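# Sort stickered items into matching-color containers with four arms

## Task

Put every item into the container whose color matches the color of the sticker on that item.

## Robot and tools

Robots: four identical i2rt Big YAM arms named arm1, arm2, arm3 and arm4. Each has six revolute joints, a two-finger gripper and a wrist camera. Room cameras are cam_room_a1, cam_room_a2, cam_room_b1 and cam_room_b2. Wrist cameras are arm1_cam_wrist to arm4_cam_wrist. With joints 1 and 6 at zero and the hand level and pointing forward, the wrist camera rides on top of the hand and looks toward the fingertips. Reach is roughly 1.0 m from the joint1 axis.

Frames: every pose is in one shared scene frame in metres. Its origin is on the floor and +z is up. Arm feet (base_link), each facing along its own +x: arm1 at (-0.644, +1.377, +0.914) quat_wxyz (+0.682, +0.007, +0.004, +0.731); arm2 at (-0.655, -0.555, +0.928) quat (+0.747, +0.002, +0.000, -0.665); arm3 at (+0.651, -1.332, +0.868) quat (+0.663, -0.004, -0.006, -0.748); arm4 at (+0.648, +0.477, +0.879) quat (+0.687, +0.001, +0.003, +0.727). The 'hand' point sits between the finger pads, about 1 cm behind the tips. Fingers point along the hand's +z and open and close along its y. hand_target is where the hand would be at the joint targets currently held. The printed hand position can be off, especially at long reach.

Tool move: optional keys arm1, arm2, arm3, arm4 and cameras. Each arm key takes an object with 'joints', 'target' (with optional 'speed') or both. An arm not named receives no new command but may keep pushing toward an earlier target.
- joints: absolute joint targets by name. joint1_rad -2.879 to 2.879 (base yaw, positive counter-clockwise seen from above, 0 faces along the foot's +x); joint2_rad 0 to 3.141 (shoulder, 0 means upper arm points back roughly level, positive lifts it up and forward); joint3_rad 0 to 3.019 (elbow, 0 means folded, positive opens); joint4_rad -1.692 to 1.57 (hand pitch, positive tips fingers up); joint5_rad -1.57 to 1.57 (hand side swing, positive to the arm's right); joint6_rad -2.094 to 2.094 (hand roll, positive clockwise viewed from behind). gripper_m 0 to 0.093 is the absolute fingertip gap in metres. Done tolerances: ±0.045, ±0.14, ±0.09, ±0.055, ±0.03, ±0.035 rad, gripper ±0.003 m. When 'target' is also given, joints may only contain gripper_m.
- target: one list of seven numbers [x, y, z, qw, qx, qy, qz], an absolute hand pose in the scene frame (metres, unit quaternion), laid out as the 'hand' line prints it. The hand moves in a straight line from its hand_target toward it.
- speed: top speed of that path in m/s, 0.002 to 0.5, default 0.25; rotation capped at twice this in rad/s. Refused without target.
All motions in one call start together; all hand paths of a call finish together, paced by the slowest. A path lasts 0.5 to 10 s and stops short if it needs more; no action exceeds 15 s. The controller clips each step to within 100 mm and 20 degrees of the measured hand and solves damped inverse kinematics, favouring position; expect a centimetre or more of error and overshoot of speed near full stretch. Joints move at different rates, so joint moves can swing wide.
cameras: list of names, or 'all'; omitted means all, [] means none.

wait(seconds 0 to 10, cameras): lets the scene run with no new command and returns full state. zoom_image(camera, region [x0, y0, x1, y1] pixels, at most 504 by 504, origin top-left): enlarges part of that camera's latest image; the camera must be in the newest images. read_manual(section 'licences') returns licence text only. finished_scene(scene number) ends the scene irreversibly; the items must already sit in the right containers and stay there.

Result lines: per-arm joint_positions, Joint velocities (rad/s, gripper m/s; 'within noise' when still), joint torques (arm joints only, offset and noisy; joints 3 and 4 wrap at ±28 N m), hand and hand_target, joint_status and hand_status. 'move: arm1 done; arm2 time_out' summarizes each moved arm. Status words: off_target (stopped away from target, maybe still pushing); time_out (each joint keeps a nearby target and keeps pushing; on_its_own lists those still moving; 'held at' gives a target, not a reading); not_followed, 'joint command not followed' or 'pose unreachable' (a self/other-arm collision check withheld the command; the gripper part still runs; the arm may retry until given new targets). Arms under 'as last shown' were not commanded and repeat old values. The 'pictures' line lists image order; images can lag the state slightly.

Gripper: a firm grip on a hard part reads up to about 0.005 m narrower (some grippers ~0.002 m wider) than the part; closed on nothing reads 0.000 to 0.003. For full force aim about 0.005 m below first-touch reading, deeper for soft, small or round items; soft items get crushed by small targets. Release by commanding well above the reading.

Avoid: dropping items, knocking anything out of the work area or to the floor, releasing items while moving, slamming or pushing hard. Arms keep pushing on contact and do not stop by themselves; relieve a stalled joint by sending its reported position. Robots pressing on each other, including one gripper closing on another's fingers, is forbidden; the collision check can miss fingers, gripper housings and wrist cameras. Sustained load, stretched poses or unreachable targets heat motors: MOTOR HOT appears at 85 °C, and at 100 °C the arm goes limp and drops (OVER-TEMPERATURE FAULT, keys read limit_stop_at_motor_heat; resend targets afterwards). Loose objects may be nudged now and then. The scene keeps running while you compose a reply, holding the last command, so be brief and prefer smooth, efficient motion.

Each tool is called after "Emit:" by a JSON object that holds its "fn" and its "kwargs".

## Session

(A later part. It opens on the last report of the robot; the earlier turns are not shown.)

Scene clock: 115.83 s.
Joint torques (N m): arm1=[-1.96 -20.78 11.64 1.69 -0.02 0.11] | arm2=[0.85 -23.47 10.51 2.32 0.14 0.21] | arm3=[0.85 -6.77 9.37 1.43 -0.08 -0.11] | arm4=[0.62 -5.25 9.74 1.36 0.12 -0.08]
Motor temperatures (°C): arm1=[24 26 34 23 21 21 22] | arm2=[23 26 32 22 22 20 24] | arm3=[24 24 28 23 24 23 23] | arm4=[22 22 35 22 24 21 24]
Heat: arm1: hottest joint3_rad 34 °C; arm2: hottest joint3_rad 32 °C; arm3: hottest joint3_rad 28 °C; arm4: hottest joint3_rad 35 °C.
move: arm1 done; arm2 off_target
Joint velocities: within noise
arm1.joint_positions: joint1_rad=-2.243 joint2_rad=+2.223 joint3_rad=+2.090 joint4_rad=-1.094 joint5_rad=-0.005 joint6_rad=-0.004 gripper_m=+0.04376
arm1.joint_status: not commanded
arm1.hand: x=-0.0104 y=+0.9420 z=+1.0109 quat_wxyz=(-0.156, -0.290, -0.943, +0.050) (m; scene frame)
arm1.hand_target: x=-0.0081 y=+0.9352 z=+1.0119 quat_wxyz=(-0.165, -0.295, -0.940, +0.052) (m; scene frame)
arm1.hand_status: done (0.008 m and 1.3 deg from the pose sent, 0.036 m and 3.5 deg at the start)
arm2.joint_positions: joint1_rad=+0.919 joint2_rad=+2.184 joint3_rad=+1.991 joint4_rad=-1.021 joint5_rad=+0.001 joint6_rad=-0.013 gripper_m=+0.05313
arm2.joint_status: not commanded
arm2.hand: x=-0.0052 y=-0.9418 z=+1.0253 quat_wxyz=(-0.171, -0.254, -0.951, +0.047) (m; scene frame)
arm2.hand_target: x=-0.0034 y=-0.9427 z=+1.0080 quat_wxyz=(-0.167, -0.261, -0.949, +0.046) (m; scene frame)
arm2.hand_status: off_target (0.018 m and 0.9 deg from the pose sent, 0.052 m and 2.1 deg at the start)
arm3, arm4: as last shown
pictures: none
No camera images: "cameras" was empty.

Emit:
{"fn": "move", "kwargs": {"arm1": {"target":[-0.008,0.935,0.99,0.1656,0.2945,0.9395,-0.0519],"speed":0.1}, "arm2": {"joints":{"gripper_m":0.075}}, "cameras": ["arm1_cam_wrist"]}}

Scene clock: 119.30 s.
Joint torques (N m): arm1=[-2.61 -19.72 9.47 1.73 0.08 0.09] | arm2=[0.85 -23.82 10.51 2.21 0.13 0.21] | arm3=[0.79 -6.53 9.37 1.48 -0.09 -0.1] | arm4=[0.56 -5.25 9.78 1.42 0.11 -0.09]
Motor temperatures (°C): arm1=[23 26 34 23 21 21 22] | arm2=[23 26 32 22 22 20 24] | arm3=[24 24 28 23 24 23 23] | arm4=[22 22 35 22 24 21 24]
Heat: arm1: hottest joint3_rad 34 °C; arm2: hottest joint3_rad 32 °C; arm3: hottest joint3_rad 28 °C; arm4: hottest joint3_rad 35 °C.
move: arm1 off_target; arm2 done
Joint velocities: within noise
arm1.joint_positions: joint1_rad=-2.243 joint2_rad=+2.223 joint3_rad=+2.077 joint4_rad=-1.048 joint5_rad=-0.008 joint6_rad=-0.004 gripper_m=+0.04376
arm1.joint_status: not commanded
arm1.hand: x=-0.0044 y=+0.9384 z=+1.0088 quat_wxyz=(-0.172, -0.289, -0.940, +0.054) (m; scene frame)
arm1.hand_target: x=-0.0083 y=+0.9353 z=+0.9901 quat_wxyz=(-0.165, -0.295, -0.940, +0.052) (m; scene frame)
arm1.hand_status: off_target (0.019 m and 1.0 deg from the pose sent, 0.022 m and 1.3 deg at the start)
arm2.joint_positions: joint1_rad=+0.919 joint2_rad=+2.184 joint3_rad=+1.991 joint4_rad=-1.019 joint5_rad=+0.001 joint6_rad=-0.013 gripper_m=+0.07493
arm2.joint_status: all done
arm2.hand: x=-0.0048 y=-0.9420 z=+1.0255 quat_wxyz=(-0.172, -0.255, -0.950, +0.047) (m; scene frame)
arm2.hand_target: x=-0.0034 y=-0.9426 z=+1.0080 quat_wxyz=(-0.167, -0.261, -0.950, +0.046) (m; scene frame)
arm2.hand_status: not commanded
arm3, arm4: as last shown
pictures: arm1_cam_wrist
Images, in order (width x height): arm1_cam_wrist 672x504.

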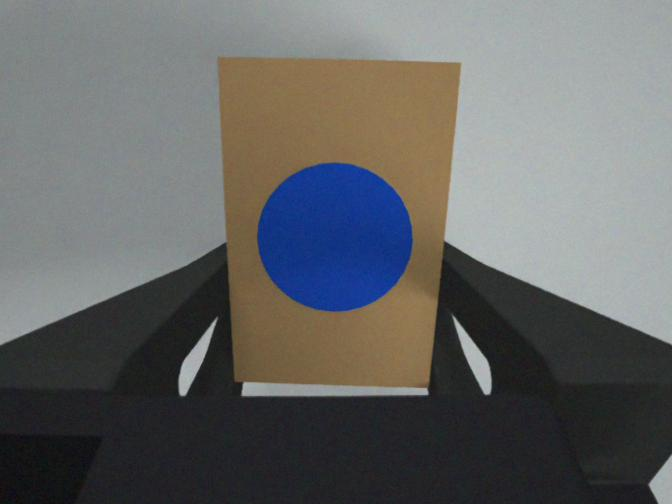

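Emit:
{"fn": "move", "kwargs": {"arm1": {"joints":{"gripper_m":0.07}}, "arm2": {"target":[-0.02,-0.935,1.1,0.1674,0.2616,0.9494,-0.0461],"speed":0.3}, "cameras": ["arm2_cam_wrist"]}}

Emit:
{"fn": "move", "kwargs": {"arm1": {"target":[-0.015,0.942,1.1,0.1656,0.2945,0.9395,-0.0519],"speed":0.3}, "arm2": {"target":[-0.34,-0.742,1.2,0.1674,0.2616,0.9494,-0.0461],"speed":0.4}, "cameras": ["arm1_cam_wrist"]}}

Emit:
{"fn": "move", "kwargs": {"arm1": {"target":[-0.40,1.21,1.2,0,-0.3,-0.954,0],"speed":0.4}, "arm3": {"target":[0.035,-0.9675,1.1,0.046,-0.9497,0.2607,0.1674],"speed":0.4}, "arm4": {"target":[0.12,0.87,1.15,0.052,-0.9395,0.2952,0.1656],"speed":0.4}, "cameras": ["arm3_cam_wrist","arm4_cam_wrist"]}}

Scene clock: 132.60 s.
Joint torques (N m): arm1=[-1.67 -19.96 10.74 1.24 0.03 0.03] | arm2=[0.67 -24 15.31 0.79 0.09 0.19] | arm3=[0.91 -6.65 9.4 1.44 -0.08 -0.09] | arm4=[1.08 -5.3 9.59 1.48 0.12 -0.07]
Motor temperatures (°C): arm1=[23 27 33 23 21 21 22] | arm2=[23 26 32 22 22 20 23] | arm3=[24 24 28 23 24 23 23] | arm4=[22 22 35 22 24 21 24]
Heat: arm1: hottest joint3_rad 33 °C; arm2: hottest joint3_rad 32 °C; arm3: hottest joint3_rad 28 °C; arm4: hottest joint3_rad 35 °C.
move: arm1 done; arm2 off_target
Joint velocities: within noise
arm1.joint_positions: joint1_rad=-2.245 joint2_rad=+2.223 joint3_rad=+2.063 joint4_rad=-1.041 joint5_rad=-0.006 joint6_rad=-0.002 gripper_m=+0.06996
arm1.joint_status: all done
arm1.hand: x=-0.0075 y=+0.9384 z=+1.0027 quat_wxyz=(-0.168, -0.291, -0.940, +0.053) (m; scene frame)
arm1.hand_target: x=-0.0083 y=+0.9353 z=+0.9902 quat_wxyz=(-0.166, -0.295, -0.940, +0.052) (m; scene frame)
arm1.hand_status: not commanded
arm2.joint_positions: joint1_rad=+0.919 joint2_rad=+2.099 joint3_rad=+2.006 joint4_rad=-1.158 joint5_rad=+0.001 joint6_rad=-0.013 gripper_m=+0.07493
arm2.joint_status: not commanded
arm2.hand: x=-0.0285 y=-0.9282 z=+1.0828 quat_wxyz=(-0.154, -0.255, -0.954, +0.042) (m; scene frame)
arm2.hand_target: x=-0.0206 y=-0.9345 z=+1.1001 quat_wxyz=(-0.168, -0.261, -0.949, +0.046) (m; scene frame)
arm2.hand_status: off_target (0.020 m and 1.8 deg from the pose sent, 0.076 m and 1.0 deg at the start)
arm3, arm4: as last shown
pictures: arm2_cam_wrist
Images, in order (width x height): arm2_cam_wrist 672x504.

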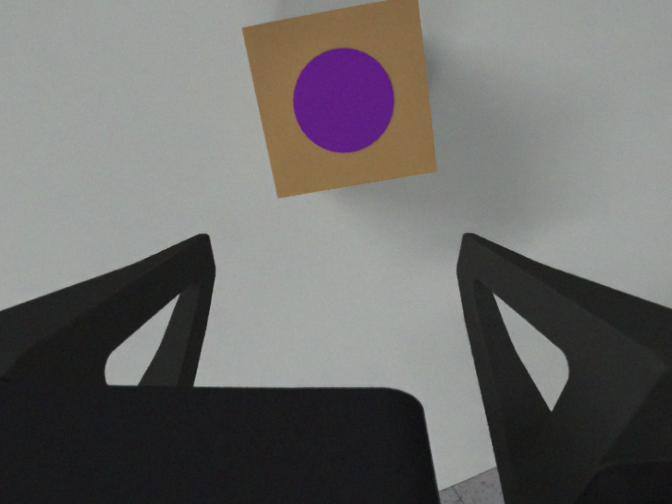

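Scene clock: 134.37 s.
Joint torques (N m): arm1=[-2.26 -21.95 16.49 0.5 0.01 0.06] | arm2=[1.38 -6.59 10.09 0.99 0.16 0.22] | arm3=[0.67 -6.77 9.35 1.47 -0.08 -0.09] | arm4=[0.67 -5.48 9.7 1.44 0.11 -0.09]
Motor temperatures (°C): arm1=[23 27 33 23 21 21 22] | arm2=[23 26 32 22 22 20 23] | arm3=[24 24 28 23 24 23 23] | arm4=[22 22 35 22 24 21 24]
Heat: arm1: hottest joint3_rad 33 °C; arm2: hottest joint3_rad 32 °C; arm3: hottest joint3_rad 28 °C; arm4: hottest joint3_rad 35 °C.
move: arm1 off_target; arm2 off_target
Joint velocities: within noise
arm1.joint_positions: joint1_rad=-2.245 joint2_rad=+2.183 joint3_rad=+2.169 joint4_rad=-1.252 joint5_rad=-0.006 joint6_rad=-0.001 gripper_m=+0.06996
arm1.joint_status: not commanded
arm1.hand: x=-0.0238 y=+0.9502 z=+1.0648 quat_wxyz=(-0.138, -0.293, -0.945, +0.043) (m; scene frame)
arm1.hand_target: x=-0.0164 y=+0.9430 z=+1.1000 quat_wxyz=(-0.166, -0.294, -0.940, +0.052) (m; scene frame)
arm1.hand_status: off_target (0.037 m and 3.4 deg from the pose sent, 0.098 m and 0.5 deg at the start)
arm2.joint_positions: joint1_rad=+0.919 joint2_rad=+1.056 joint3_rad=+1.105 joint4_rad=-1.228 joint5_rad=+0.003 joint6_rad=-0.007 gripper_m=+0.07493
arm2.joint_status: not commanded
arm2.hand: x=-0.3380 y=-0.7457 z=+1.2135 quat_wxyz=(-0.188, -0.257, -0.947, +0.052) (m; scene frame)
arm2.hand_target: x=-0.3402 y=-0.7419 z=+1.2002 quat_wxyz=(-0.167, -0.261, -0.949, +0.046) (m; scene frame)
arm2.hand_status: off_target (0.014 m and 2.5 deg from the pose sent, 0.381 m and 1.8 deg at the start)
arm3, arm4: as last shown
pictures: arm1_cam_wrist
Images, in order (width x height): arm1_cam_wrist 672x504.

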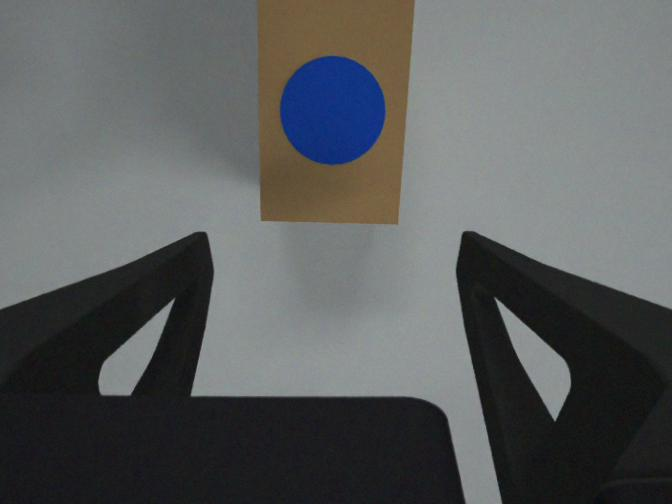

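Scene clock: 136.50 s.
Joint torques (N m): arm1=[-2.49 -3.02 10.29 0.1 0.06 0.05] | arm2=[1.38 -6.48 10.06 0.98 0.16 0.21] | arm3=[1.67 -24.35 13.64 0.28 0.12 -0.04] | arm4=[0.38 -19.66 12.37 0.31 0.05 -0.09]
Motor temperatures (°C): arm1=[23 27 33 23 21 21 22] | arm2=[23 26 32 22 22 20 23] | arm3=[24 24 28 23 24 23 23] | arm4=[22 22 35 22 24 21 24]
Heat: arm1: hottest joint3_rad 33 °C; arm2: hottest joint3_rad 32 °C; arm3: hottest joint3_rad 28 °C; arm4: hottest joint3_rad 35 °C.
move: arm1 done; arm3 off_target; arm4 off_target
Joint velocities: within noise
arm1.joint_positions: joint1_rad=-2.245 joint2_rad=+1.084 joint3_rad=+1.192 joint4_rad=-1.647 joint5_rad=-0.007 joint6_rad=-0.001 gripper_m=+0.06996
arm1.joint_status: not commanded
arm1.hand: x=-0.3984 y=+1.2108 z=+1.2025 quat_wxyz=(-0.009, -0.297, -0.955, +0.003) (m; scene frame)
arm1.hand_target: x=-0.4000 y=+1.2100 z=+1.2000 quat_wxyz=(+0.000, -0.300, -0.954, +0.000) (m; scene frame)
arm1.hand_status: done (0.003 m and 1.1 deg from the pose sent, 0.477 m and 16.6 deg at the start)
arm2: as last shown
arm2.hand_target: x=-0.3402 y=-0.7419 z=+1.2002 quat_wxyz=(-0.167, -0.261, -0.950, +0.046) (m; scene frame)
arm3.joint_positions: joint1_rad=-1.977 joint2_rad=+2.015 joint3_rad=+2.023 joint4_rad=-1.270 joint5_rad=+0.011 joint6_rad=+0.004 gripper_m=+0.09402
arm3.joint_status: not commanded
arm3.hand: x=+0.0449 y=-0.9732 z=+1.0740 quat_wxyz=(+0.039, -0.954, +0.261, +0.145) (m; scene frame)
arm3.hand_target: x=+0.0361 y=-0.9681 z=+1.1000 quat_wxyz=(+0.046, -0.950, +0.261, +0.168) (m; scene frame)
arm3.hand_status: off_target (0.028 m and 2.8 deg from the pose sent, 0.340 m and 20.2 deg at the start)
arm4.joint_positions: joint1_rad=+0.884 joint2_rad=+1.843 joint3_rad=+1.867 joint4_rad=-1.279 joint5_rad=-0.004 joint6_rad=-0.015 gripper_m=+0.09401
arm4.joint_status: not commanded
arm4.hand: x=+0.1261 y=+0.8594 z=+1.1327 quat_wxyz=(-0.046, +0.941, -0.299, -0.151) (m; scene frame)
arm4.hand_target: x=+0.1207 y=+0.8694 z=+1.1500 quat_wxyz=(-0.052, +0.939, -0.295, -0.166) (m; scene frame)
arm4.hand_status: off_target (0.021 m and 1.8 deg from the pose sent, 0.283 m and 20.3 deg at the start)
pictures: arm3_cam_wrist, arm4_cam_wrist
Images, in order (width x height): arm3_cam_wrist 672x504, arm4_cam_wrist 672x504.

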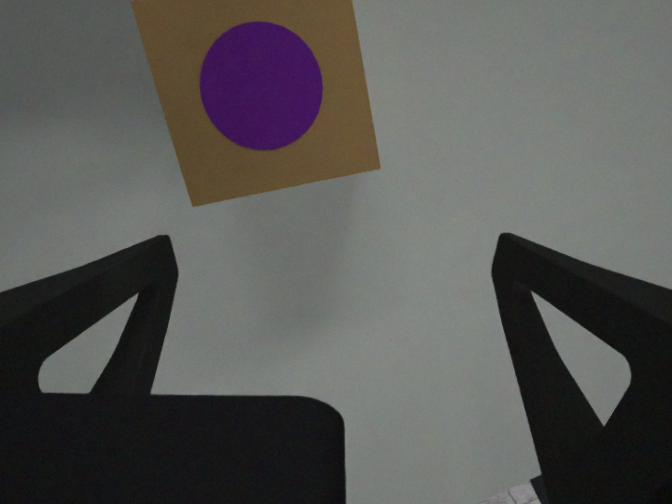

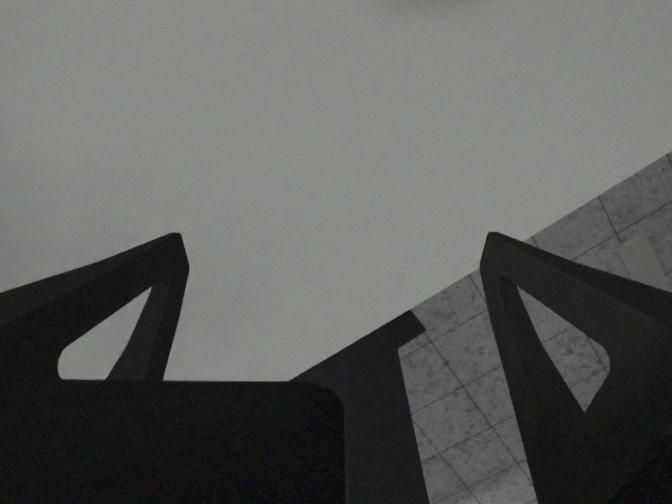

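Emit:
{"fn": "move", "kwargs": {"arm3": {"target":[-0.012,-0.962,1.055,0.0286,-0.971,0.1625,0.1712],"speed":0.12}, "arm4": {"target":[0.03,0.941,1.095,0.052,-0.9395,0.2952,0.1656],"speed":0.3}, "cameras": ["arm3_cam_wrist","arm4_cam_wrist"]}}

Scene clock: 153.37 s.
Joint torques (N m): arm1=[-1.9 -3.49 10.5 0.14 -0.01 0.04] | arm2=[1.44 -6.53 10.1 0.98 0.15 0.22] | arm3=[2.26 -24.82 13.71 0.69 -0.14 -0.13] | arm4=[0.38 -24.29 12.38 0.2 -0.03 -0.09]
Motor temperatures (°C): arm1=[22 26 33 23 21 21 22] | arm2=[23 26 32 22 22 20 23] | arm3=[24 25 29 23 24 23 23] | arm4=[22 23 35 22 24 21 24]
Heat: arm1: hottest joint3_rad 33 °C; arm2: hottest joint3_rad 32 °C; arm3: hottest joint3_rad 29 °C; arm4: hottest joint3_rad 35 °C.
move: arm3 off_target; arm4 off_target
Joint velocities: within noise
arm1, arm2: as last shown
arm2.hand_target: x=-0.3402 y=-0.7419 z=+1.2002 quat_wxyz=(-0.167, -0.262, -0.949, +0.046) (m; scene frame)
arm3.joint_positions: joint1_rad=-1.977 joint2_rad=+2.151 joint3_rad=+2.155 joint4_rad=-1.269 joint5_rad=-0.050 joint6_rad=-0.170 gripper_m=+0.09402
arm3.joint_status: not commanded
arm3.hand: x=+0.0053 y=-0.9627 z=+1.0389 quat_wxyz=(+0.022, -0.973, +0.173, +0.150) (m; scene frame)
arm3.hand_target: x=-0.0109 y=-0.9627 z=+1.0552 quat_wxyz=(+0.029, -0.971, +0.163, +0.172) (m; scene frame)
arm3.hand_status: off_target (0.024 m and 2.8 deg from the pose sent, 0.061 m and 12.0 deg at the start)
arm4.joint_positions: joint1_rad=+0.879 joint2_rad=+2.220 joint3_rad=+2.354 joint4_rad=-1.373 joint5_rad=-0.004 joint6_rad=-0.020 gripper_m=+0.09401
arm4.joint_status: not commanded
arm4.hand: x=+0.0343 y=+0.9311 z=+1.0900 quat_wxyz=(-0.049, +0.940, -0.299, -0.159) (m; scene frame)
arm4.hand_target: x=+0.0306 y=+0.9408 z=+1.0950 quat_wxyz=(-0.052, +0.939, -0.295, -0.167) (m; scene frame)
arm4.hand_status: off_target (0.012 m and 1.0 deg from the pose sent, 0.131 m and 1.8 deg at the start)
pictures: arm3_cam_wrist, arm4_cam_wrist
Images, in order (width x height): arm3_cam_wrist 672x504, arm4_cam_wrist 672x504.

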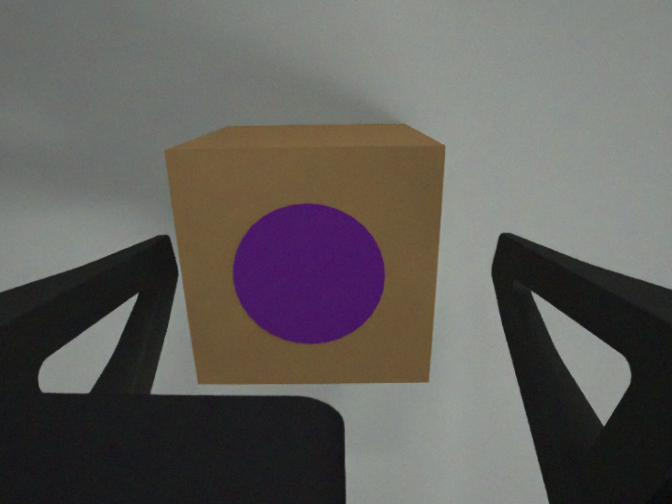

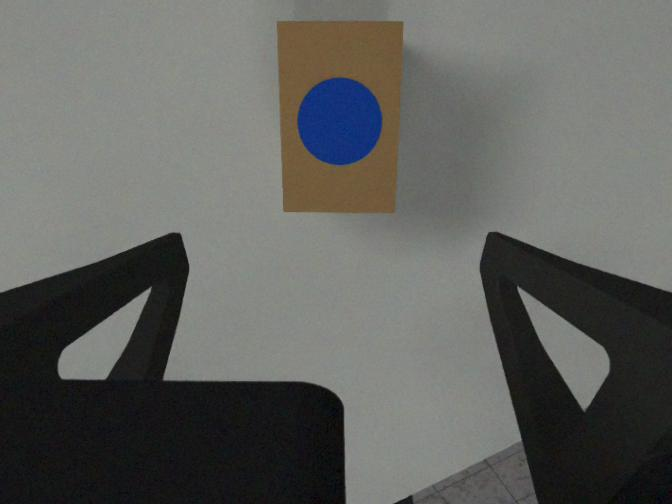

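Emit:
{"fn": "move", "kwargs": {"arm3": {"target":[-0.012,-0.962,1.04,0.0286,-0.971,0.1625,0.1712],"speed":0.12}, "arm4": {"target":[0.002,0.961,1.015,0.052,-0.9395,0.2952,0.1656],"speed":0.2}, "cameras": ["arm3_cam_wrist","arm4_cam_wrist"]}}

Scene clock: 160.77 s.
Joint torques (N m): arm1=[-2.9 -3.25 10.4 0.06 0 0.06] | arm2=[1.38 -6.48 10.04 0.96 0.14 0.22] | arm3=[2.26 -24.47 10.88 1.17 -0.13 -0.12] | arm4=[0.44 -25.05 11.93 0.83 -0.03 -0.08]
Motor temperatures (°C): arm1=[22 26 34 23 21 21 22] | arm2=[23 26 32 22 22 20 23] | arm3=[24 25 31 23 24 23 23] | arm4=[22 24 35 22 24 21 24]
Heat: arm1: hottest joint3_rad 34 °C; arm2: hottest joint3_rad 32 °C; arm3: hottest joint3_rad 31 °C; arm4: hottest joint3_rad 35 °C.
move: arm3 off_target; arm4 off_target
Joint velocities: within noise
arm1, arm2: as last shown
arm3.joint_positions: joint1_rad=-1.977 joint2_rad=+2.151 joint3_rad=+2.155 joint4_rad=-1.241 joint5_rad=-0.050 joint6_rad=-0.171 gripper_m=+0.09402
arm3.joint_status: not commanded
arm3.hand: x=-0.0003 y=-0.9594 z=+1.0410 quat_wxyz=(+0.027, -0.971, +0.172, +0.163) (m; scene frame)
arm3.hand_target: x=-0.0116 y=-0.9622 z=+1.0401 quat_wxyz=(+0.029, -0.971, +0.163, +0.171) (m; scene frame)
arm3.hand_status: off_target (0.012 m and 1.5 deg from the pose sent, 0.017 m and 2.8 deg at the start)
arm4.joint_positions: joint1_rad=+0.877 joint2_rad=+2.339 joint3_rad=+2.380 joint4_rad=-1.283 joint5_rad=-0.003 joint6_rad=-0.021 gripper_m=+0.09398
arm4.joint_status: not commanded
arm4.hand: x=+0.0097 y=+0.9508 z=+1.0190 quat_wxyz=(-0.049, +0.940, -0.299, -0.157) (m; scene frame)
arm4.hand_target: x=+0.0027 y=+0.9606 z=+1.0150 quat_wxyz=(-0.052, +0.939, -0.295, -0.166) (m; scene frame)
arm4.hand_status: off_target (0.013 m and 1.1 deg from the pose sent, 0.087 m and 1.0 deg at the start)
pictures: arm3_cam_wrist, arm4_cam_wrist
Images, in order (width x height): arm3_cam_wrist 672x504, arm4_cam_wrist 672x504.

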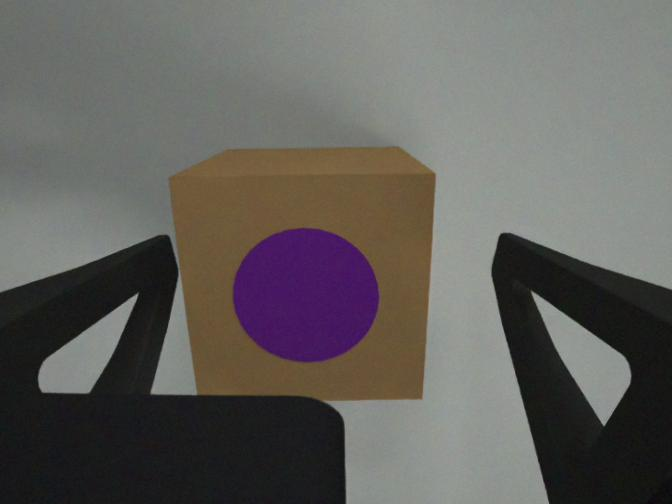

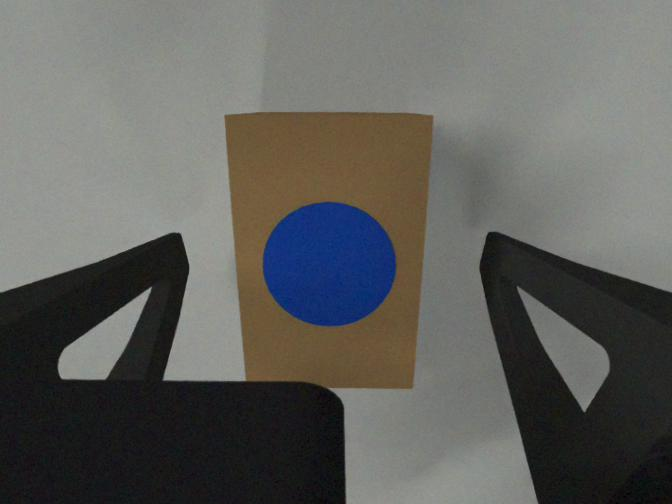

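Emit:
{"fn": "move", "kwargs": {"arm3": {"target":[-0.022,-0.962,1.025,0.0286,-0.971,0.1625,0.1712],"speed":0.12}, "arm4": {"target":[0.0,0.962,1.0,0.052,-0.9395,0.2952,0.1656],"speed":0.12}, "cameras": []}}

Emit:
{"fn": "move", "kwargs": {"arm3": {"joints":{"gripper_m":0.04}}, "arm4": {"joints":{"gripper_m":0.03}}, "cameras": ["arm3_cam_wrist","arm4_cam_wrist"]}}

Scene clock: 166.73 s.
Joint torques (N m): arm1=[-2.08 -3.37 10.44 0.13 0.03 0.03] | arm2=[1.44 -6.53 10.07 0.96 0.15 0.22] | arm3=[2.49 -24.47 11.99 0.99 -0.05 -0.06] | arm4=[0.38 -24.88 10.37 1.11 -0.03 -0.06]
Motor temperatures (°C): arm1=[22 26 34 23 21 21 22] | arm2=[23 26 32 22 22 20 23] | arm3=[24 25 31 23 24 23 23] | arm4=[22 24 37 22 24 21 24]
Heat: arm1: hottest joint3_rad 34 °C; arm2: hottest joint3_rad 32 °C; arm3: hottest joint3_rad 31 °C; arm4: hottest joint3_rad 37 °C.
move: arm3 off_target; arm4 off_target
Joint velocities: within noise
arm1, arm2: as last shown
arm3.joint_positions: joint1_rad=-1.976 joint2_rad=+2.181 joint3_rad=+2.155 joint4_rad=-1.221 joint5_rad=-0.050 joint6_rad=-0.170 gripper_m=+0.09402
arm3.joint_status: not commanded
arm3.hand: x=-0.0059 y=-0.9578 z=+1.0211 quat_wxyz=(+0.025, -0.972, +0.172, +0.158) (m; scene frame)
arm3.hand_target: x=-0.0214 y=-0.9625 z=+1.0250 quat_wxyz=(+0.029, -0.971, +0.162, +0.171) (m; scene frame)
arm3.hand_status: off_target (0.017 m and 1.8 deg from the pose sent, 0.027 m and 1.5 deg at the start)
arm4.joint_positions: joint1_rad=+0.877 joint2_rad=+2.346 joint3_rad=+2.380 joint4_rad=-1.259 joint5_rad=-0.003 joint6_rad=-0.021 gripper_m=+0.09398
arm4.joint_status: not commanded
arm4.hand: x=+0.0052 y=+0.9541 z=+1.0156 quat_wxyz=(-0.052, +0.938, -0.299, -0.165) (m; scene frame)
arm4.hand_target: x=+0.0007 y=+0.9616 z=+1.0002 quat_wxyz=(-0.052, +0.939, -0.295, -0.166) (m; scene frame)
arm4.hand_status: off_target (0.018 m and 0.4 deg from the pose sent, 0.024 m and 1.1 deg at the start)
pictures: none
No camera images: "cameras" was empty.

Scene clock: 167.37 s.
Joint torques (N m): arm1=[-2.14 -3.6 10.52 0.05 -0.01 0.04] | arm2=[1.38 -6.53 10.07 0.98 0.14 0.21] | arm3=[2.43 -24.76 12.04 1.06 -0.03 -0.08] | arm4=[0.85 -25.11 10.35 1.03 -0.02 -0.05]
Motor temperatures (°C): arm1=[22 26 34 23 21 21 22] | arm2=[23 26 32 22 22 20 23] | arm3=[24 25 31 23 24 23 23] | arm4=[22 24 37 22 24 21 24]
Heat: arm1: hottest joint3_rad 34 °C; arm2: hottest joint3_rad 32 °C; arm3: hottest joint3_rad 31 °C; arm4: hottest joint3_rad 37 °C.
move: arm3 off_target; arm4 off_target
Joint velocities: within noise
arm1, arm2: as last shown
arm3.joint_positions: joint1_rad=-1.974 joint2_rad=+2.181 joint3_rad=+2.155 joint4_rad=-1.221 joint5_rad=-0.051 joint6_rad=-0.170 gripper_m=+0.05313
arm3.joint_status: gripper_m off_target (ended at +0.05315, target +0.04000)
arm3.hand: x=-0.0067 y=-0.9591 z=+1.0211 quat_wxyz=(+0.025, -0.972, +0.171, +0.159) (m; scene frame)
arm3.hand_target: x=-0.0213 y=-0.9624 z=+1.0250 quat_wxyz=(+0.029, -0.971, +0.163, +0.171) (m; scene frame)
arm3.hand_status: not commanded
arm4.joint_positions: joint1_rad=+0.877 joint2_rad=+2.346 joint3_rad=+2.380 joint4_rad=-1.259 joint5_rad=-0.003 joint6_rad=-0.022 gripper_m=+0.04428
arm4.joint_status: gripper_m off_target (ended at +0.04430, target +0.03000)
arm4.hand: x=+0.0052 y=+0.9541 z=+1.0156 quat_wxyz=(-0.052, +0.939, -0.299, -0.165) (m; scene frame)
arm4.hand_target: x=+0.0007 y=+0.9616 z=+1.0002 quat_wxyz=(-0.052, +0.939, -0.295, -0.166) (m; scene frame)
arm4.hand_status: not commanded
pictures: arm3_cam_wrist, arm4_cam_wrist
Images, in order (width x height): arm3_cam_wrist 672x504, arm4_cam_wrist 672x504.

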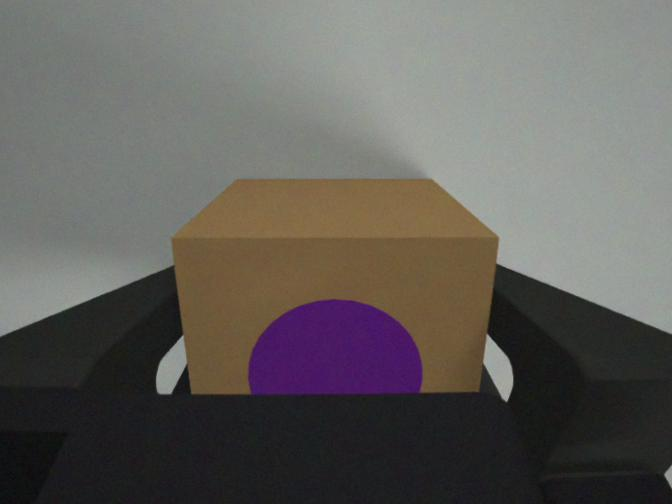

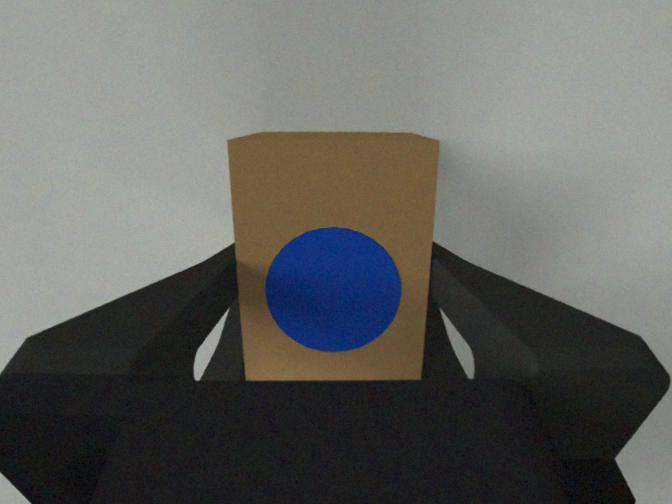

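Emit:
{"fn": "move", "kwargs": {"arm3": {"target":[0.03,-0.975,1.12,0.0286,-0.971,0.1625,0.1712],"speed":0.3}, "arm4": {"target":[0.03,0.94,1.12,0.052,-0.9395,0.2952,0.1656],"speed":0.3}, "cameras": []}}

Emit:
{"fn": "move", "kwargs": {"arm3": {"target":[0.40,-1.183,1.2,0.0286,-0.971,0.1625,0.1712],"speed":0.45}, "arm4": {"target":[0.40,0.65,1.2,0.052,-0.9395,0.2952,0.1656],"speed":0.45}, "cameras": ["arm3_cam_wrist"]}}

Emit:
{"fn": "move", "kwargs": {"arm3": {"joints":{"joint1_rad":1.78,"joint2_rad":1.0,"joint3_rad":1.07,"joint4_rad":-1.45,"joint5_rad":0,"joint6_rad":0}}, "arm4": {"joints":{"joint1_rad":-1.88,"joint2_rad":1.0,"joint3_rad":1.07,"joint4_rad":-1.45,"joint5_rad":0,"joint6_rad":0}}, "cameras": []}}

Emit:
{"fn": "move", "kwargs": {"arm3": {"target":[1.145,-1.287,0.92,0.1734,-0.0447,0.9838,0.0079],"speed":0.4}, "arm4": {"target":[1.098,0.36,0.92,0.1722,0.1252,0.9768,-0.0221],"speed":0.4}, "cameras": ["arm3_cam_wrist","arm4_cam_wrist"]}}

Scene clock: 178.53 s.
Joint torques (N m): arm1=[-2.32 -3.9 10.43 0.16 0 0.06] | arm2=[1.26 -6.59 10.04 0.95 0.15 0.21] | arm3=[1.08 -23.3 9.99 0.39 -0.14 -0.13] | arm4=[0.91 -26.99 11.96 0.09 0.02 -0.04]
Motor temperatures (°C): arm1=[22 25 34 23 21 21 22] | arm2=[23 26 32 22 22 20 23] | arm3=[24 26 32 23 24 23 24] | arm4=[22 26 38 22 24 21 25]
Heat: arm1: hottest joint3_rad 34 °C; arm2: hottest joint3_rad 32 °C; arm3: hottest joint3_rad 32 °C; arm4: hottest joint3_rad 38 °C.
move: arm3 done; arm4 off_target
Joint velocities: within noise
arm1, arm2: as last shown
arm3.joint_positions: joint1_rad=-1.974 joint2_rad=+2.022 joint3_rad=+2.150 joint4_rad=-1.343 joint5_rad=-0.054 joint6_rad=-0.183 gripper_m=+0.05312
arm3.joint_status: not commanded
arm3.hand: x=+0.0294 y=-0.9794 z=+1.1220 quat_wxyz=(+0.029, -0.971, +0.163, +0.173) (m; scene frame)
arm3.hand_target: x=+0.0301 y=-0.9749 z=+1.1199 quat_wxyz=(+0.029, -0.971, +0.163, +0.171) (m; scene frame)
arm3.hand_status: done (0.005 m and 0.3 deg from the pose sent, 0.107 m and 1.8 deg at the start)
arm4.joint_positions: joint1_rad=+0.877 joint2_rad=+2.268 joint3_rad=+2.470 joint4_rad=-1.460 joint5_rad=-0.003 joint6_rad=-0.022 gripper_m=+0.04428
arm4.joint_status: not commanded
arm4.hand: x=+0.0326 y=+0.9344 z=+1.1002 quat_wxyz=(-0.046, +0.941, -0.299, -0.149) (m; scene frame)
arm4.hand_target: x=+0.0307 y=+0.9396 z=+1.1199 quat_wxyz=(-0.052, +0.939, -0.295, -0.166) (m; scene frame)
arm4.hand_status: off_target (0.021 m and 2.0 deg from the pose sent, 0.108 m and 0.4 deg at the start)
pictures: none
No camera images: "cameras" was empty.

Scene clock: 180.53 s.
Joint torques (N m): arm1=[-2.08 -3.31 10.51 0.16 0.02 0.07] | arm2=[1.26 -6.59 10.04 0.96 0.14 0.21] | arm3=[0.32 -4.19 8.76 0.51 -0.14 -0.12] | arm4=[1.08 -3.78 9.01 0.28 0.27 0.15]
Motor temperatures (°C): arm1=[22 25 34 23 21 21 22] | arm2=[23 26 32 22 22 20 23] | arm3=[24 26 32 23 24 23 24] | arm4=[22 26 38 22 24 21 25]
Heat: arm1: hottest joint3_rad 34 °C; arm2: hottest joint3_rad 32 °C; arm3: hottest joint3_rad 32 °C; arm4: hottest joint3_rad 38 °C.
move: arm3 done; arm4 done
Joint velocities: within noise
arm1, arm2: as last shown
arm3.joint_positions: joint1_rad=-1.996 joint2_rad=+0.886 joint3_rad=+1.151 joint4_rad=-1.479 joint5_rad=-0.065 joint6_rad=-0.210 gripper_m=+0.05312
arm3.joint_status: not commanded
arm3.hand: x=+0.3976 y=-1.1859 z=+1.2022 quat_wxyz=(+0.029, -0.971, +0.160, +0.175) (m; scene frame)
arm3.hand_target: x=+0.4000 y=-1.1830 z=+1.2000 quat_wxyz=(+0.029, -0.971, +0.163, +0.171) (m; scene frame)
arm3.hand_status: done (0.004 m and 0.6 deg from the pose sent, 0.430 m and 0.3 deg at the start)
arm4.joint_positions: joint1_rad=+0.912 joint2_rad=+0.909 joint3_rad=+1.121 joint4_rad=-1.424 joint5_rad=+0.006 joint6_rad=-0.004 gripper_m=+0.04428
arm4.joint_status: not commanded
arm4.hand: x=+0.4011 y=+0.6509 z=+1.2008 quat_wxyz=(-0.054, +0.940, -0.291, -0.171) (m; scene frame)
arm4.hand_target: x=+0.3999 y=+0.6500 z=+1.2000 quat_wxyz=(-0.052, +0.940, -0.295, -0.166) (m; scene frame)
arm4.hand_status: done (0.002 m and 0.8 deg from the pose sent, 0.475 m and 2.0 deg at the start)
pictures: arm3_cam_wrist
Images, in order (width x height): arm3_cam_wrist 672x504.

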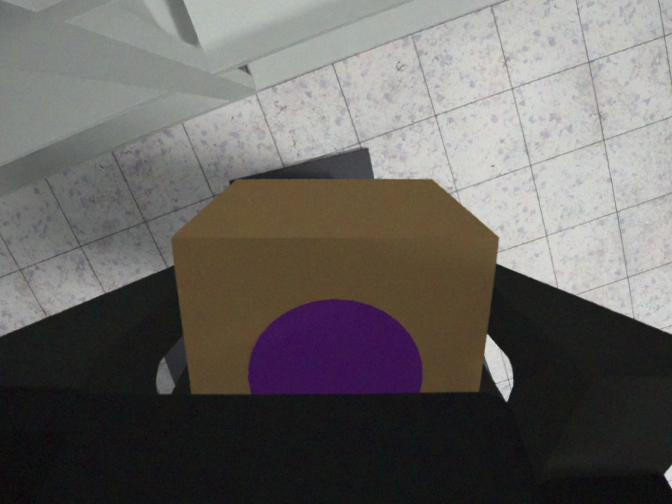

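Scene clock: 183.13 s.
Joint torques (N m): arm1=[-2.78 -2.73 10.41 0.17 0.04 0.06] | arm2=[1.38 -6.59 10.07 0.94 0.15 0.22] | arm3=[1.79 -7.41 9.44 0.08 0.12 0.01] | arm4=[0.5 -7.41 9.37 -0.06 0.06 0.1]
Motor temperatures (°C): arm1=[21 25 34 23 21 21 22] | arm2=[23 26 32 22 22 20 23] | arm3=[24 26 32 23 24 23 24] | arm4=[22 26 38 22 24 21 25]
Heat: arm1: hottest joint3_rad 34 °C; arm2: hottest joint3_rad 32 °C; arm3: hottest joint3_rad 32 °C; arm4: hottest joint3_rad 38 °C.
move: arm3 done; arm4 done
Joint velocities: within noise
arm1: as last shown
arm2.joint_positions: joint1_rad=+0.919 joint2_rad=+1.056 joint3_rad=+1.105 joint4_rad=-1.228 joint5_rad=+0.003 joint6_rad=-0.007 gripper_m=+0.07493
arm2.joint_status: not commanded
arm2.hand: x=-0.3380 y=-0.7457 z=+1.2135 quat_wxyz=(-0.188, -0.257, -0.947, +0.052) (m; scene frame)
arm2.hand_target: x=-0.3402 y=-0.7419 z=+1.2002 quat_wxyz=(-0.167, -0.262, -0.949, +0.046) (m; scene frame)
arm2.hand_status: not commanded
arm3.joint_positions: joint1_rad=+1.772 joint2_rad=+1.013 joint3_rad=+1.065 joint4_rad=-1.445 joint5_rad=-0.002 joint6_rad=-0.006 gripper_m=+0.05312
arm3.joint_status: all done
arm3.hand: x=+0.9537 y=-1.3037 z=+1.1330 quat_wxyz=(-0.089, +0.044, -0.995, +0.003) (m; scene frame)
arm3.hand_target: x=+0.9515 y=-1.3016 z=+1.1388 quat_wxyz=(-0.095, +0.045, -0.994, +0.003) (m; scene frame)
arm3.hand_status: not commanded
arm4.joint_positions: joint1_rad=-1.881 joint2_rad=+1.012 joint3_rad=+1.058 joint4_rad=-1.441 joint5_rad=+0.001 joint6_rad=-0.004 gripper_m=+0.04430
arm4.joint_status: all done
arm4.hand: x=+0.9425 y=+0.4016 z=+1.1413 quat_wxyz=(-0.085, -0.124, -0.989, +0.014) (m; scene frame)
arm4.hand_target: x=+0.9414 y=+0.4023 z=+1.1492 quat_wxyz=(-0.092, -0.125, -0.988, +0.014) (m; scene frame)
arm4.hand_status: not commanded
pictures: none
No camera images: "cameras" was empty.

Scene clock: 184.63 s.
Joint torques (N m): arm1=[-2.02 -2.9 10.41 0.13 0.07 0.04] | arm2=[1.32 -6.42 10.06 0.95 0.14 0.22] | arm3=[1.44 -15.79 10.13 1.16 -0.06 0] | arm4=[0.38 -13.39 7.92 1.17 -0.03 0.1]
Motor temperatures (°C): arm1=[21 25 34 23 21 21 22] | arm2=[23 26 32 22 22 20 23] | arm3=[24 26 31 23 24 23 24] | arm4=[22 26 37 22 24 21 25]
Heat: arm1: hottest joint3_rad 34 °C; arm2: hottest joint3_rad 32 °C; arm3: hottest joint3_rad 31 °C; arm4: hottest joint3_rad 37 °C.
move: arm3 off_target; arm4 off_target
Joint velocities: within noise
arm1.joint_positions: joint1_rad=-2.245 joint2_rad=+1.084 joint3_rad=+1.192 joint4_rad=-1.647 joint5_rad=-0.007 joint6_rad=-0.001 gripper_m=+0.06996
arm1.joint_status: not commanded
arm1.hand: x=-0.3984 y=+1.2108 z=+1.2025 quat_wxyz=(-0.009, -0.297, -0.955, +0.003) (m; scene frame)
arm1.hand_target: x=-0.4000 y=+1.2100 z=+1.2000 quat_wxyz=(+0.000, -0.300, -0.954, +0.000) (m; scene frame)
arm1.hand_status: not commanded
arm2: as last shown
arm3.joint_positions: joint1_rad=+1.772 joint2_rad=+1.616 joint3_rad=+0.941 joint4_rad=-0.612 joint5_rad=-0.013 joint6_rad=-0.006 gripper_m=+0.05312
arm3.joint_status: not commanded
arm3.hand: x=+1.1230 y=-1.2914 z=+0.8984 quat_wxyz=(-0.141, +0.045, -0.989, -0.005) (m; scene frame)
arm3.hand_target: x=+1.1440 y=-1.2870 z=+0.9206 quat_wxyz=(-0.173, +0.045, -0.984, -0.008) (m; scene frame)
arm3.hand_status: off_target (0.031 m and 3.7 deg from the pose sent, 0.287 m and 9.9 deg at the start)
arm4.joint_positions: joint1_rad=-1.881 joint2_rad=+1.555 joint3_rad=+0.860 joint4_rad=-0.564 joint5_rad=-0.001 joint6_rad=-0.004 gripper_m=+0.04430
arm4.joint_status: not commanded
arm4.hand: x=+1.0858 y=+0.3637 z=+0.9088 quat_wxyz=(-0.152, -0.123, -0.981, +0.021) (m; scene frame)
arm4.hand_target: x=+1.0977 y=+0.3601 z=+0.9203 quat_wxyz=(-0.172, -0.125, -0.977, +0.022) (m; scene frame)
arm4.hand_status: off_target (0.017 m and 2.4 deg from the pose sent, 0.274 m and 10.1 deg at the start)
pictures: arm3_cam_wrist, arm4_cam_wrist
Images, in order (width x height): arm3_cam_wrist 672x504, arm4_cam_wrist 672x504.

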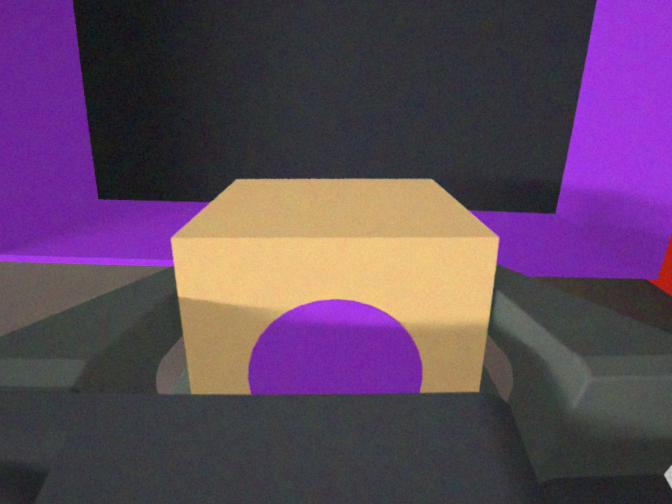

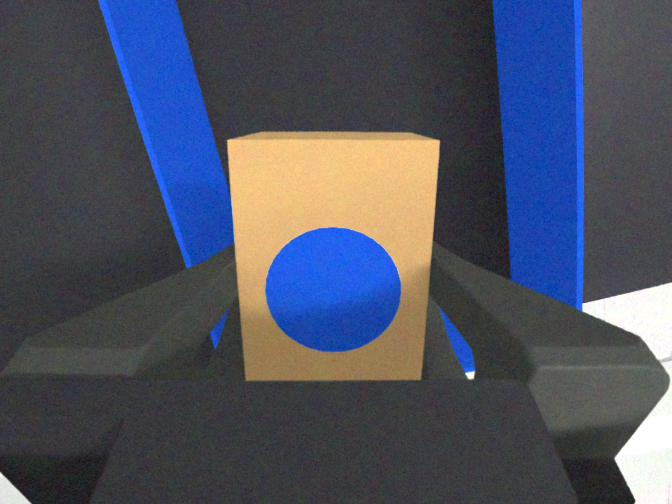

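Emit:
{"fn": "move", "kwargs": {"arm3": {"target":[1.17,-1.286,0.79,0.1734,-0.0447,0.9838,0.0079],"speed":0.25}, "arm4": {"target":[1.11,0.344,0.78,0.1734,0.0429,0.9839,-0.0076],"speed":0.25,"joints":{}}, "cameras": ["arm3_cam_wrist","arm4_cam_wrist"]}}

arm4: "joints" must map at least one joint name to a target
Scene clock: 193.73 s.
Joint torques (N m): arm1=[-2.61 -2.96 10.5 0.25 0.02 0.04] | arm2=[1.26 -6.59 10.06 0.96 0.15 0.21] | arm3=[1.38 -15.74 10.13 1.11 -0.07 0.01] | arm4=[0.79 -13.8 7.95 1.21 -0.08 0.06]
Motor temperatures (°C): arm1=[21 25 33 23 21 21 21] | arm2=[23 25 32 22 22 20 23] | arm3=[24 26 31 23 24 23 24] | arm4=[22 26 37 22 24 21 26]
Heat: arm1: hottest joint3_rad 33 °C; arm2: hottest joint3_rad 32 °C; arm3: hottest joint3_rad 31 °C; arm4: hottest joint3_rad 37 °C.
Joint velocities: within noise
arm1.joint_positions: joint1_rad=-2.245 joint2_rad=+1.084 joint3_rad=+1.192 joint4_rad=-1.647 joint5_rad=-0.007 joint6_rad=-0.001 gripper_m=+0.06996
arm1.joint_status: not commanded
arm1.hand: x=-0.3984 y=+1.2108 z=+1.2025 quat_wxyz=(-0.009, -0.297, -0.955, +0.003) (m; scene frame)
arm1.hand_target: x=-0.4000 y=+1.2100 z=+1.2000 quat_wxyz=(+0.000, -0.300, -0.954, +0.000) (m; scene frame)
arm1.hand_status: not commanded
arm2.joint_positions: joint1_rad=+0.919 joint2_rad=+1.056 joint3_rad=+1.105 joint4_rad=-1.228 joint5_rad=+0.003 joint6_rad=-0.007 gripper_m=+0.07493
arm2.joint_status: not commanded
arm2.hand: x=-0.3380 y=-0.7457 z=+1.2135 quat_wxyz=(-0.188, -0.257, -0.947, +0.052) (m; scene frame)
arm2.hand_target: x=-0.3402 y=-0.7419 z=+1.2002 quat_wxyz=(-0.167, -0.262, -0.949, +0.046) (m; scene frame)
arm2.hand_status: not commanded
arm3.joint_positions: joint1_rad=+1.772 joint2_rad=+1.616 joint3_rad=+0.941 joint4_rad=-0.612 joint5_rad=-0.013 joint6_rad=-0.006 gripper_m=+0.05312
arm3.joint_status: not commanded
arm3.hand: x=+1.1230 y=-1.2914 z=+0.8984 quat_wxyz=(-0.141, +0.045, -0.989, -0.005) (m; scene frame)
arm3.hand_target: x=+1.1440 y=-1.2870 z=+0.9206 quat_wxyz=(-0.173, +0.045, -0.984, -0.008) (m; scene frame)
arm3.hand_status: off_target (0.031 m and 3.7 deg from the pose sent, 0.287 m and 9.9 deg at the start)
arm4.joint_positions: joint1_rad=-1.881 joint2_rad=+1.555 joint3_rad=+0.860 joint4_rad=-0.564 joint5_rad=-0.001 joint6_rad=-0.004 gripper_m=+0.04430
arm4.joint_status: not commanded
arm4.hand: x=+1.0858 y=+0.3637 z=+0.9088 quat_wxyz=(-0.152, -0.123, -0.981, +0.021) (m; scene frame)
arm4.hand_target: x=+1.0977 y=+0.3601 z=+0.9203 quat_wxyz=(-0.172, -0.125, -0.977, +0.022) (m; scene frame)
arm4.hand_status: off_target (0.017 m and 2.4 deg from the pose sent, 0.274 m and 10.1 deg at the start)
pictures: none

Emit:
{"fn": "move", "kwargs": {"arm3": {"target":[1.17,-1.286,0.79,0.1734,-0.0447,0.9838,0.0079]}, "arm4": {"target":[1.11,0.344,0.78,0.1734,0.0429,0.9839,-0.0076]}, "cameras": ["arm3_cam_wrist","arm4_cam_wrist"]}}

Scene clock: 223.53 s.
Joint torques (N m): arm1=[-2.32 -3.19 10.4 0.2 0.02 0.01] | arm2=[1.38 -6.53 10.03 0.96 0.14 0.22] | arm3=[1.44 -17.73 7.53 1.14 -0.04 0] | arm4=[-0.09 -15.91 5.55 1.05 -0.1 -0.12]
Motor temperatures (°C): arm1=[21 24 34 23 21 21 21] | arm2=[23 25 32 22 22 20 23] | arm3=[24 26 30 23 24 23 24] | arm4=[22 25 35 22 24 21 26]
Heat: arm1: hottest joint3_rad 34 °C; arm2: hottest joint3_rad 32 °C; arm3: hottest joint3_rad 30 °C; arm4: hottest joint3_rad 35 °C.
move: arm3 off_target; arm4 off_target
Joint velocities: within noise
arm1.joint_positions: joint1_rad=-2.245 joint2_rad=+1.084 joint3_rad=+1.192 joint4_rad=-1.647 joint5_rad=-0.007 joint6_rad=-0.001 gripper_m=+0.06996
arm1.joint_status: not commanded
arm1.hand: x=-0.3984 y=+1.2108 z=+1.2025 quat_wxyz=(-0.009, -0.297, -0.955, +0.003) (m; scene frame)
arm1.hand_target: x=-0.4000 y=+1.2100 z=+1.2000 quat_wxyz=(+0.000, -0.300, -0.954, +0.000) (m; scene frame)
arm1.hand_status: not commanded
arm2.joint_positions: joint1_rad=+0.919 joint2_rad=+1.056 joint3_rad=+1.105 joint4_rad=-1.228 joint5_rad=+0.003 joint6_rad=-0.007 gripper_m=+0.07493
arm2.joint_status: not commanded
arm2.hand: x=-0.3380 y=-0.7457 z=+1.2135 quat_wxyz=(-0.188, -0.257, -0.947, +0.052) (m; scene frame)
arm2.hand_target: x=-0.3402 y=-0.7419 z=+1.2002 quat_wxyz=(-0.167, -0.262, -0.949, +0.046) (m; scene frame)
arm2.hand_status: not commanded
arm3.joint_positions: joint1_rad=+1.772 joint2_rad=+1.923 joint3_rad=+0.941 joint4_rad=-0.287 joint5_rad=-0.014 joint6_rad=-0.004 gripper_m=+0.05312
arm3.joint_status: not commanded
arm3.hand: x=+1.1505 y=-1.2908 z=+0.7775 quat_wxyz=(-0.150, +0.044, -0.988, -0.006) (m; scene frame)
arm3.hand_target: x=+1.1695 y=-1.2860 z=+0.7904 quat_wxyz=(-0.173, +0.045, -0.984, -0.008) (m; scene frame)
arm3.hand_status: off_target (0.024 m and 2.7 deg from the pose sent, 0.118 m and 3.8 deg at the start)
arm4.joint_positions: joint1_rad=-1.928 joint2_rad=+1.906 joint3_rad=+0.832 joint4_rad=-0.187 joint5_rad=-0.075 joint6_rad=-0.191 gripper_m=+0.04430
arm4.joint_status: not commanded
arm4.hand: x=+1.0974 y=+0.3504 z=+0.7736 quat_wxyz=(-0.156, -0.048, -0.987, +0.003) (m; scene frame)
arm4.hand_target: x=+1.1098 y=+0.3440 z=+0.7804 quat_wxyz=(-0.173, -0.043, -0.984, +0.008) (m; scene frame)
arm4.hand_status: off_target (0.016 m and 2.1 deg from the pose sent, 0.133 m and 9.6 deg at the start)
pictures: arm3_cam_wrist, arm4_cam_wrist
Images, in order (width x height): arm3_cam_wrist 672x504, arm4_cam_wrist 672x504.

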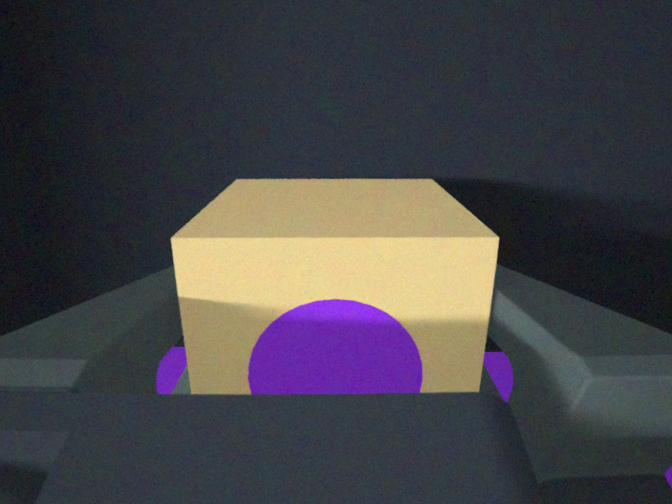

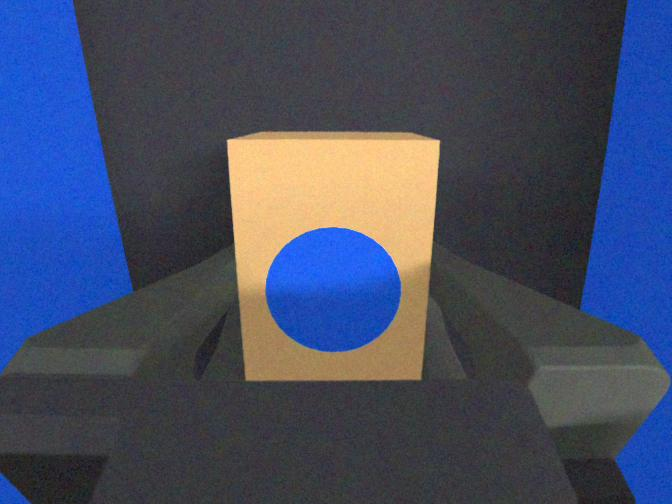

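Emit:
{"fn": "move", "kwargs": {"arm3": {"target":[1.17,-1.286,0.745,0.1734,-0.0447,0.9838,0.0079],"speed":0.08}, "arm4": {"target":[1.11,0.344,0.74,0.1734,0.0429,0.9839,-0.0076],"speed":0.08}, "cameras": ["arm3_cam_wrist","arm4_cam_wrist"]}}

Scene clock: 227.07 s.
Joint torques (N m): arm1=[-1.96 -3.55 10.5 0.29 0.03 0.05] | arm2=[1.38 -6.59 10.09 0.96 0.14 0.21] | arm3=[1.61 -16.44 6.91 1.09 -0.01 -0.02] | arm4=[0.21 -14.8 5.26 1.07 -0.11 -0.11]
Motor temperatures (°C): arm1=[21 24 34 23 21 21 21] | arm2=[23 25 32 22 22 20 23] | arm3=[24 26 30 23 24 23 24] | arm4=[22 25 35 22 24 21 26]
Heat: arm1: hottest joint3_rad 34 °C; arm2: hottest joint3_rad 32 °C; arm3: hottest joint3_rad 30 °C; arm4: hottest joint3_rad 35 °C.
move: arm3 off_target; arm4 off_target
Joint velocities: within noise
arm1, arm2: as last shown
arm2.hand_target: x=-0.3402 y=-0.7419 z=+1.2002 quat_wxyz=(-0.167, -0.261, -0.949, +0.046) (m; scene frame)
arm3.joint_positions: joint1_rad=+1.772 joint2_rad=+2.013 joint3_rad=+0.941 joint4_rad=-0.177 joint5_rad=-0.014 joint6_rad=-0.001 gripper_m=+0.05312
arm3.joint_status: not commanded
arm3.hand: x=+1.1549 y=-1.2910 z=+0.7424 quat_wxyz=(-0.160, +0.042, -0.986, -0.006) (m; scene frame)
arm3.hand_target: x=+1.1697 y=-1.2859 z=+0.7454 quat_wxyz=(-0.173, +0.045, -0.984, -0.008) (m; scene frame)
arm3.hand_status: off_target (0.016 m and 1.6 deg from the pose sent, 0.038 m and 2.7 deg at the start)
arm4.joint_positions: joint1_rad=-1.928 joint2_rad=+1.997 joint3_rad=+0.832 joint4_rad=-0.083 joint5_rad=-0.075 joint6_rad=-0.192 gripper_m=+0.04430
arm4.joint_status: not commanded
arm4.hand: x=+1.0991 y=+0.3497 z=+0.7412 quat_wxyz=(-0.163, -0.047, -0.985, +0.005) (m; scene frame)
arm4.hand_target: x=+1.1097 y=+0.3440 z=+0.7403 quat_wxyz=(-0.173, -0.043, -0.984, +0.008) (m; scene frame)
arm4.hand_status: off_target (0.012 m and 1.3 deg from the pose sent, 0.036 m and 2.2 deg at the start)
pictures: arm3_cam_wrist, arm4_cam_wrist
Images, in order (width x height): arm3_cam_wrist 672x504, arm4_cam_wrist 672x504.

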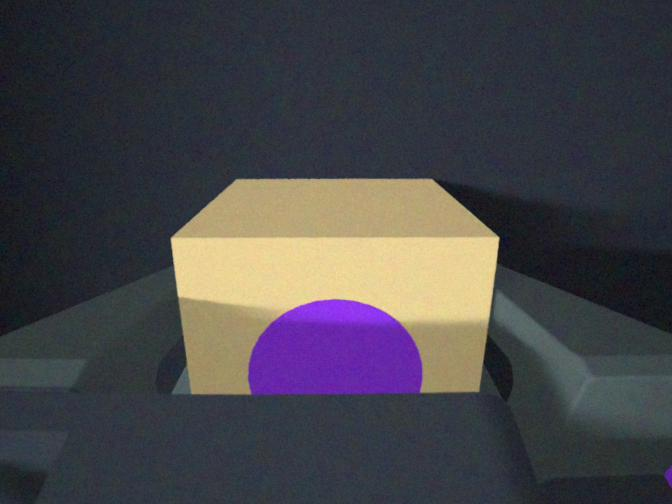

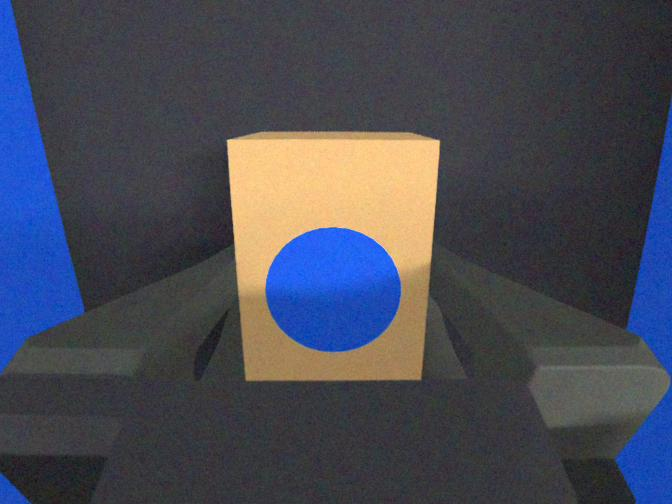

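Emit:
{"fn": "move", "kwargs": {"arm3": {"target":[1.17,-1.286,0.728,0.1734,-0.0447,0.9838,0.0079],"speed":0.06}, "arm4": {"target":[1.11,0.344,0.723,0.1734,0.0429,0.9839,-0.0076],"speed":0.06}, "cameras": ["arm4_cam_wrist"]}}

Scene clock: 231.47 s.
Joint torques (N m): arm1=[-2.61 -3.25 10.36 0.27 0.04 0.05] | arm2=[1.38 -6.48 10.07 0.98 0.14 0.22] | arm3=[1.61 -13.68 6.52 1.24 0.04 -0.02] | arm4=[0.44 -11.93 4.98 1.18 -0.11 -0.06]
Motor temperatures (°C): arm1=[21 24 34 23 21 21 21] | arm2=[23 25 32 22 22 20 23] | arm3=[24 26 29 23 24 23 24] | arm4=[22 25 34 22 24 21 26]
Heat: arm1: hottest joint3_rad 34 °C; arm2: hottest joint3_rad 32 °C; arm3: hottest joint3_rad 29 °C; arm4: hottest joint3_rad 34 °C.
move: arm3 off_target; arm4 off_target
Joint velocities: within noise
arm1, arm2: as last shown
arm3.joint_positions: joint1_rad=+1.772 joint2_rad=+2.023 joint3_rad=+0.949 joint4_rad=-0.139 joint5_rad=-0.014 joint6_rad=-0.001 gripper_m=+0.05312
arm3.joint_status: not commanded
arm3.hand: x=+1.1656 y=-1.2900 z=+0.7426 quat_wxyz=(-0.178, +0.042, -0.983, -0.007) (m; scene frame)
arm3.hand_target: x=+1.1694 y=-1.2861 z=+0.7285 quat_wxyz=(-0.174, +0.045, -0.984, -0.008) (m; scene frame)
arm3.hand_status: off_target (0.016 m and 0.5 deg from the pose sent, 0.021 m and 1.6 deg at the start)
arm4.joint_positions: joint1_rad=-1.928 joint2_rad=+2.009 joint3_rad=+0.841 joint4_rad=-0.040 joint5_rad=-0.075 joint6_rad=-0.192 gripper_m=+0.04430
arm4.joint_status: not commanded
arm4.hand: x=+1.1099 y=+0.3463 z=+0.7409 quat_wxyz=(-0.181, -0.046, -0.982, +0.010) (m; scene frame)
arm4.hand_target: x=+1.1092 y=+0.3442 z=+0.7237 quat_wxyz=(-0.173, -0.043, -0.984, +0.008) (m; scene frame)
arm4.hand_status: off_target (0.018 m and 1.0 deg from the pose sent, 0.022 m and 1.3 deg at the start)
pictures: arm4_cam_wrist
Images, in order (width x height): arm4_cam_wrist 672x504.

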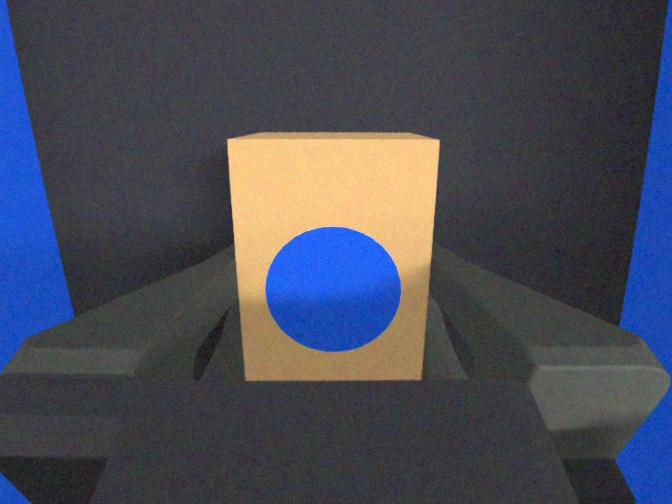

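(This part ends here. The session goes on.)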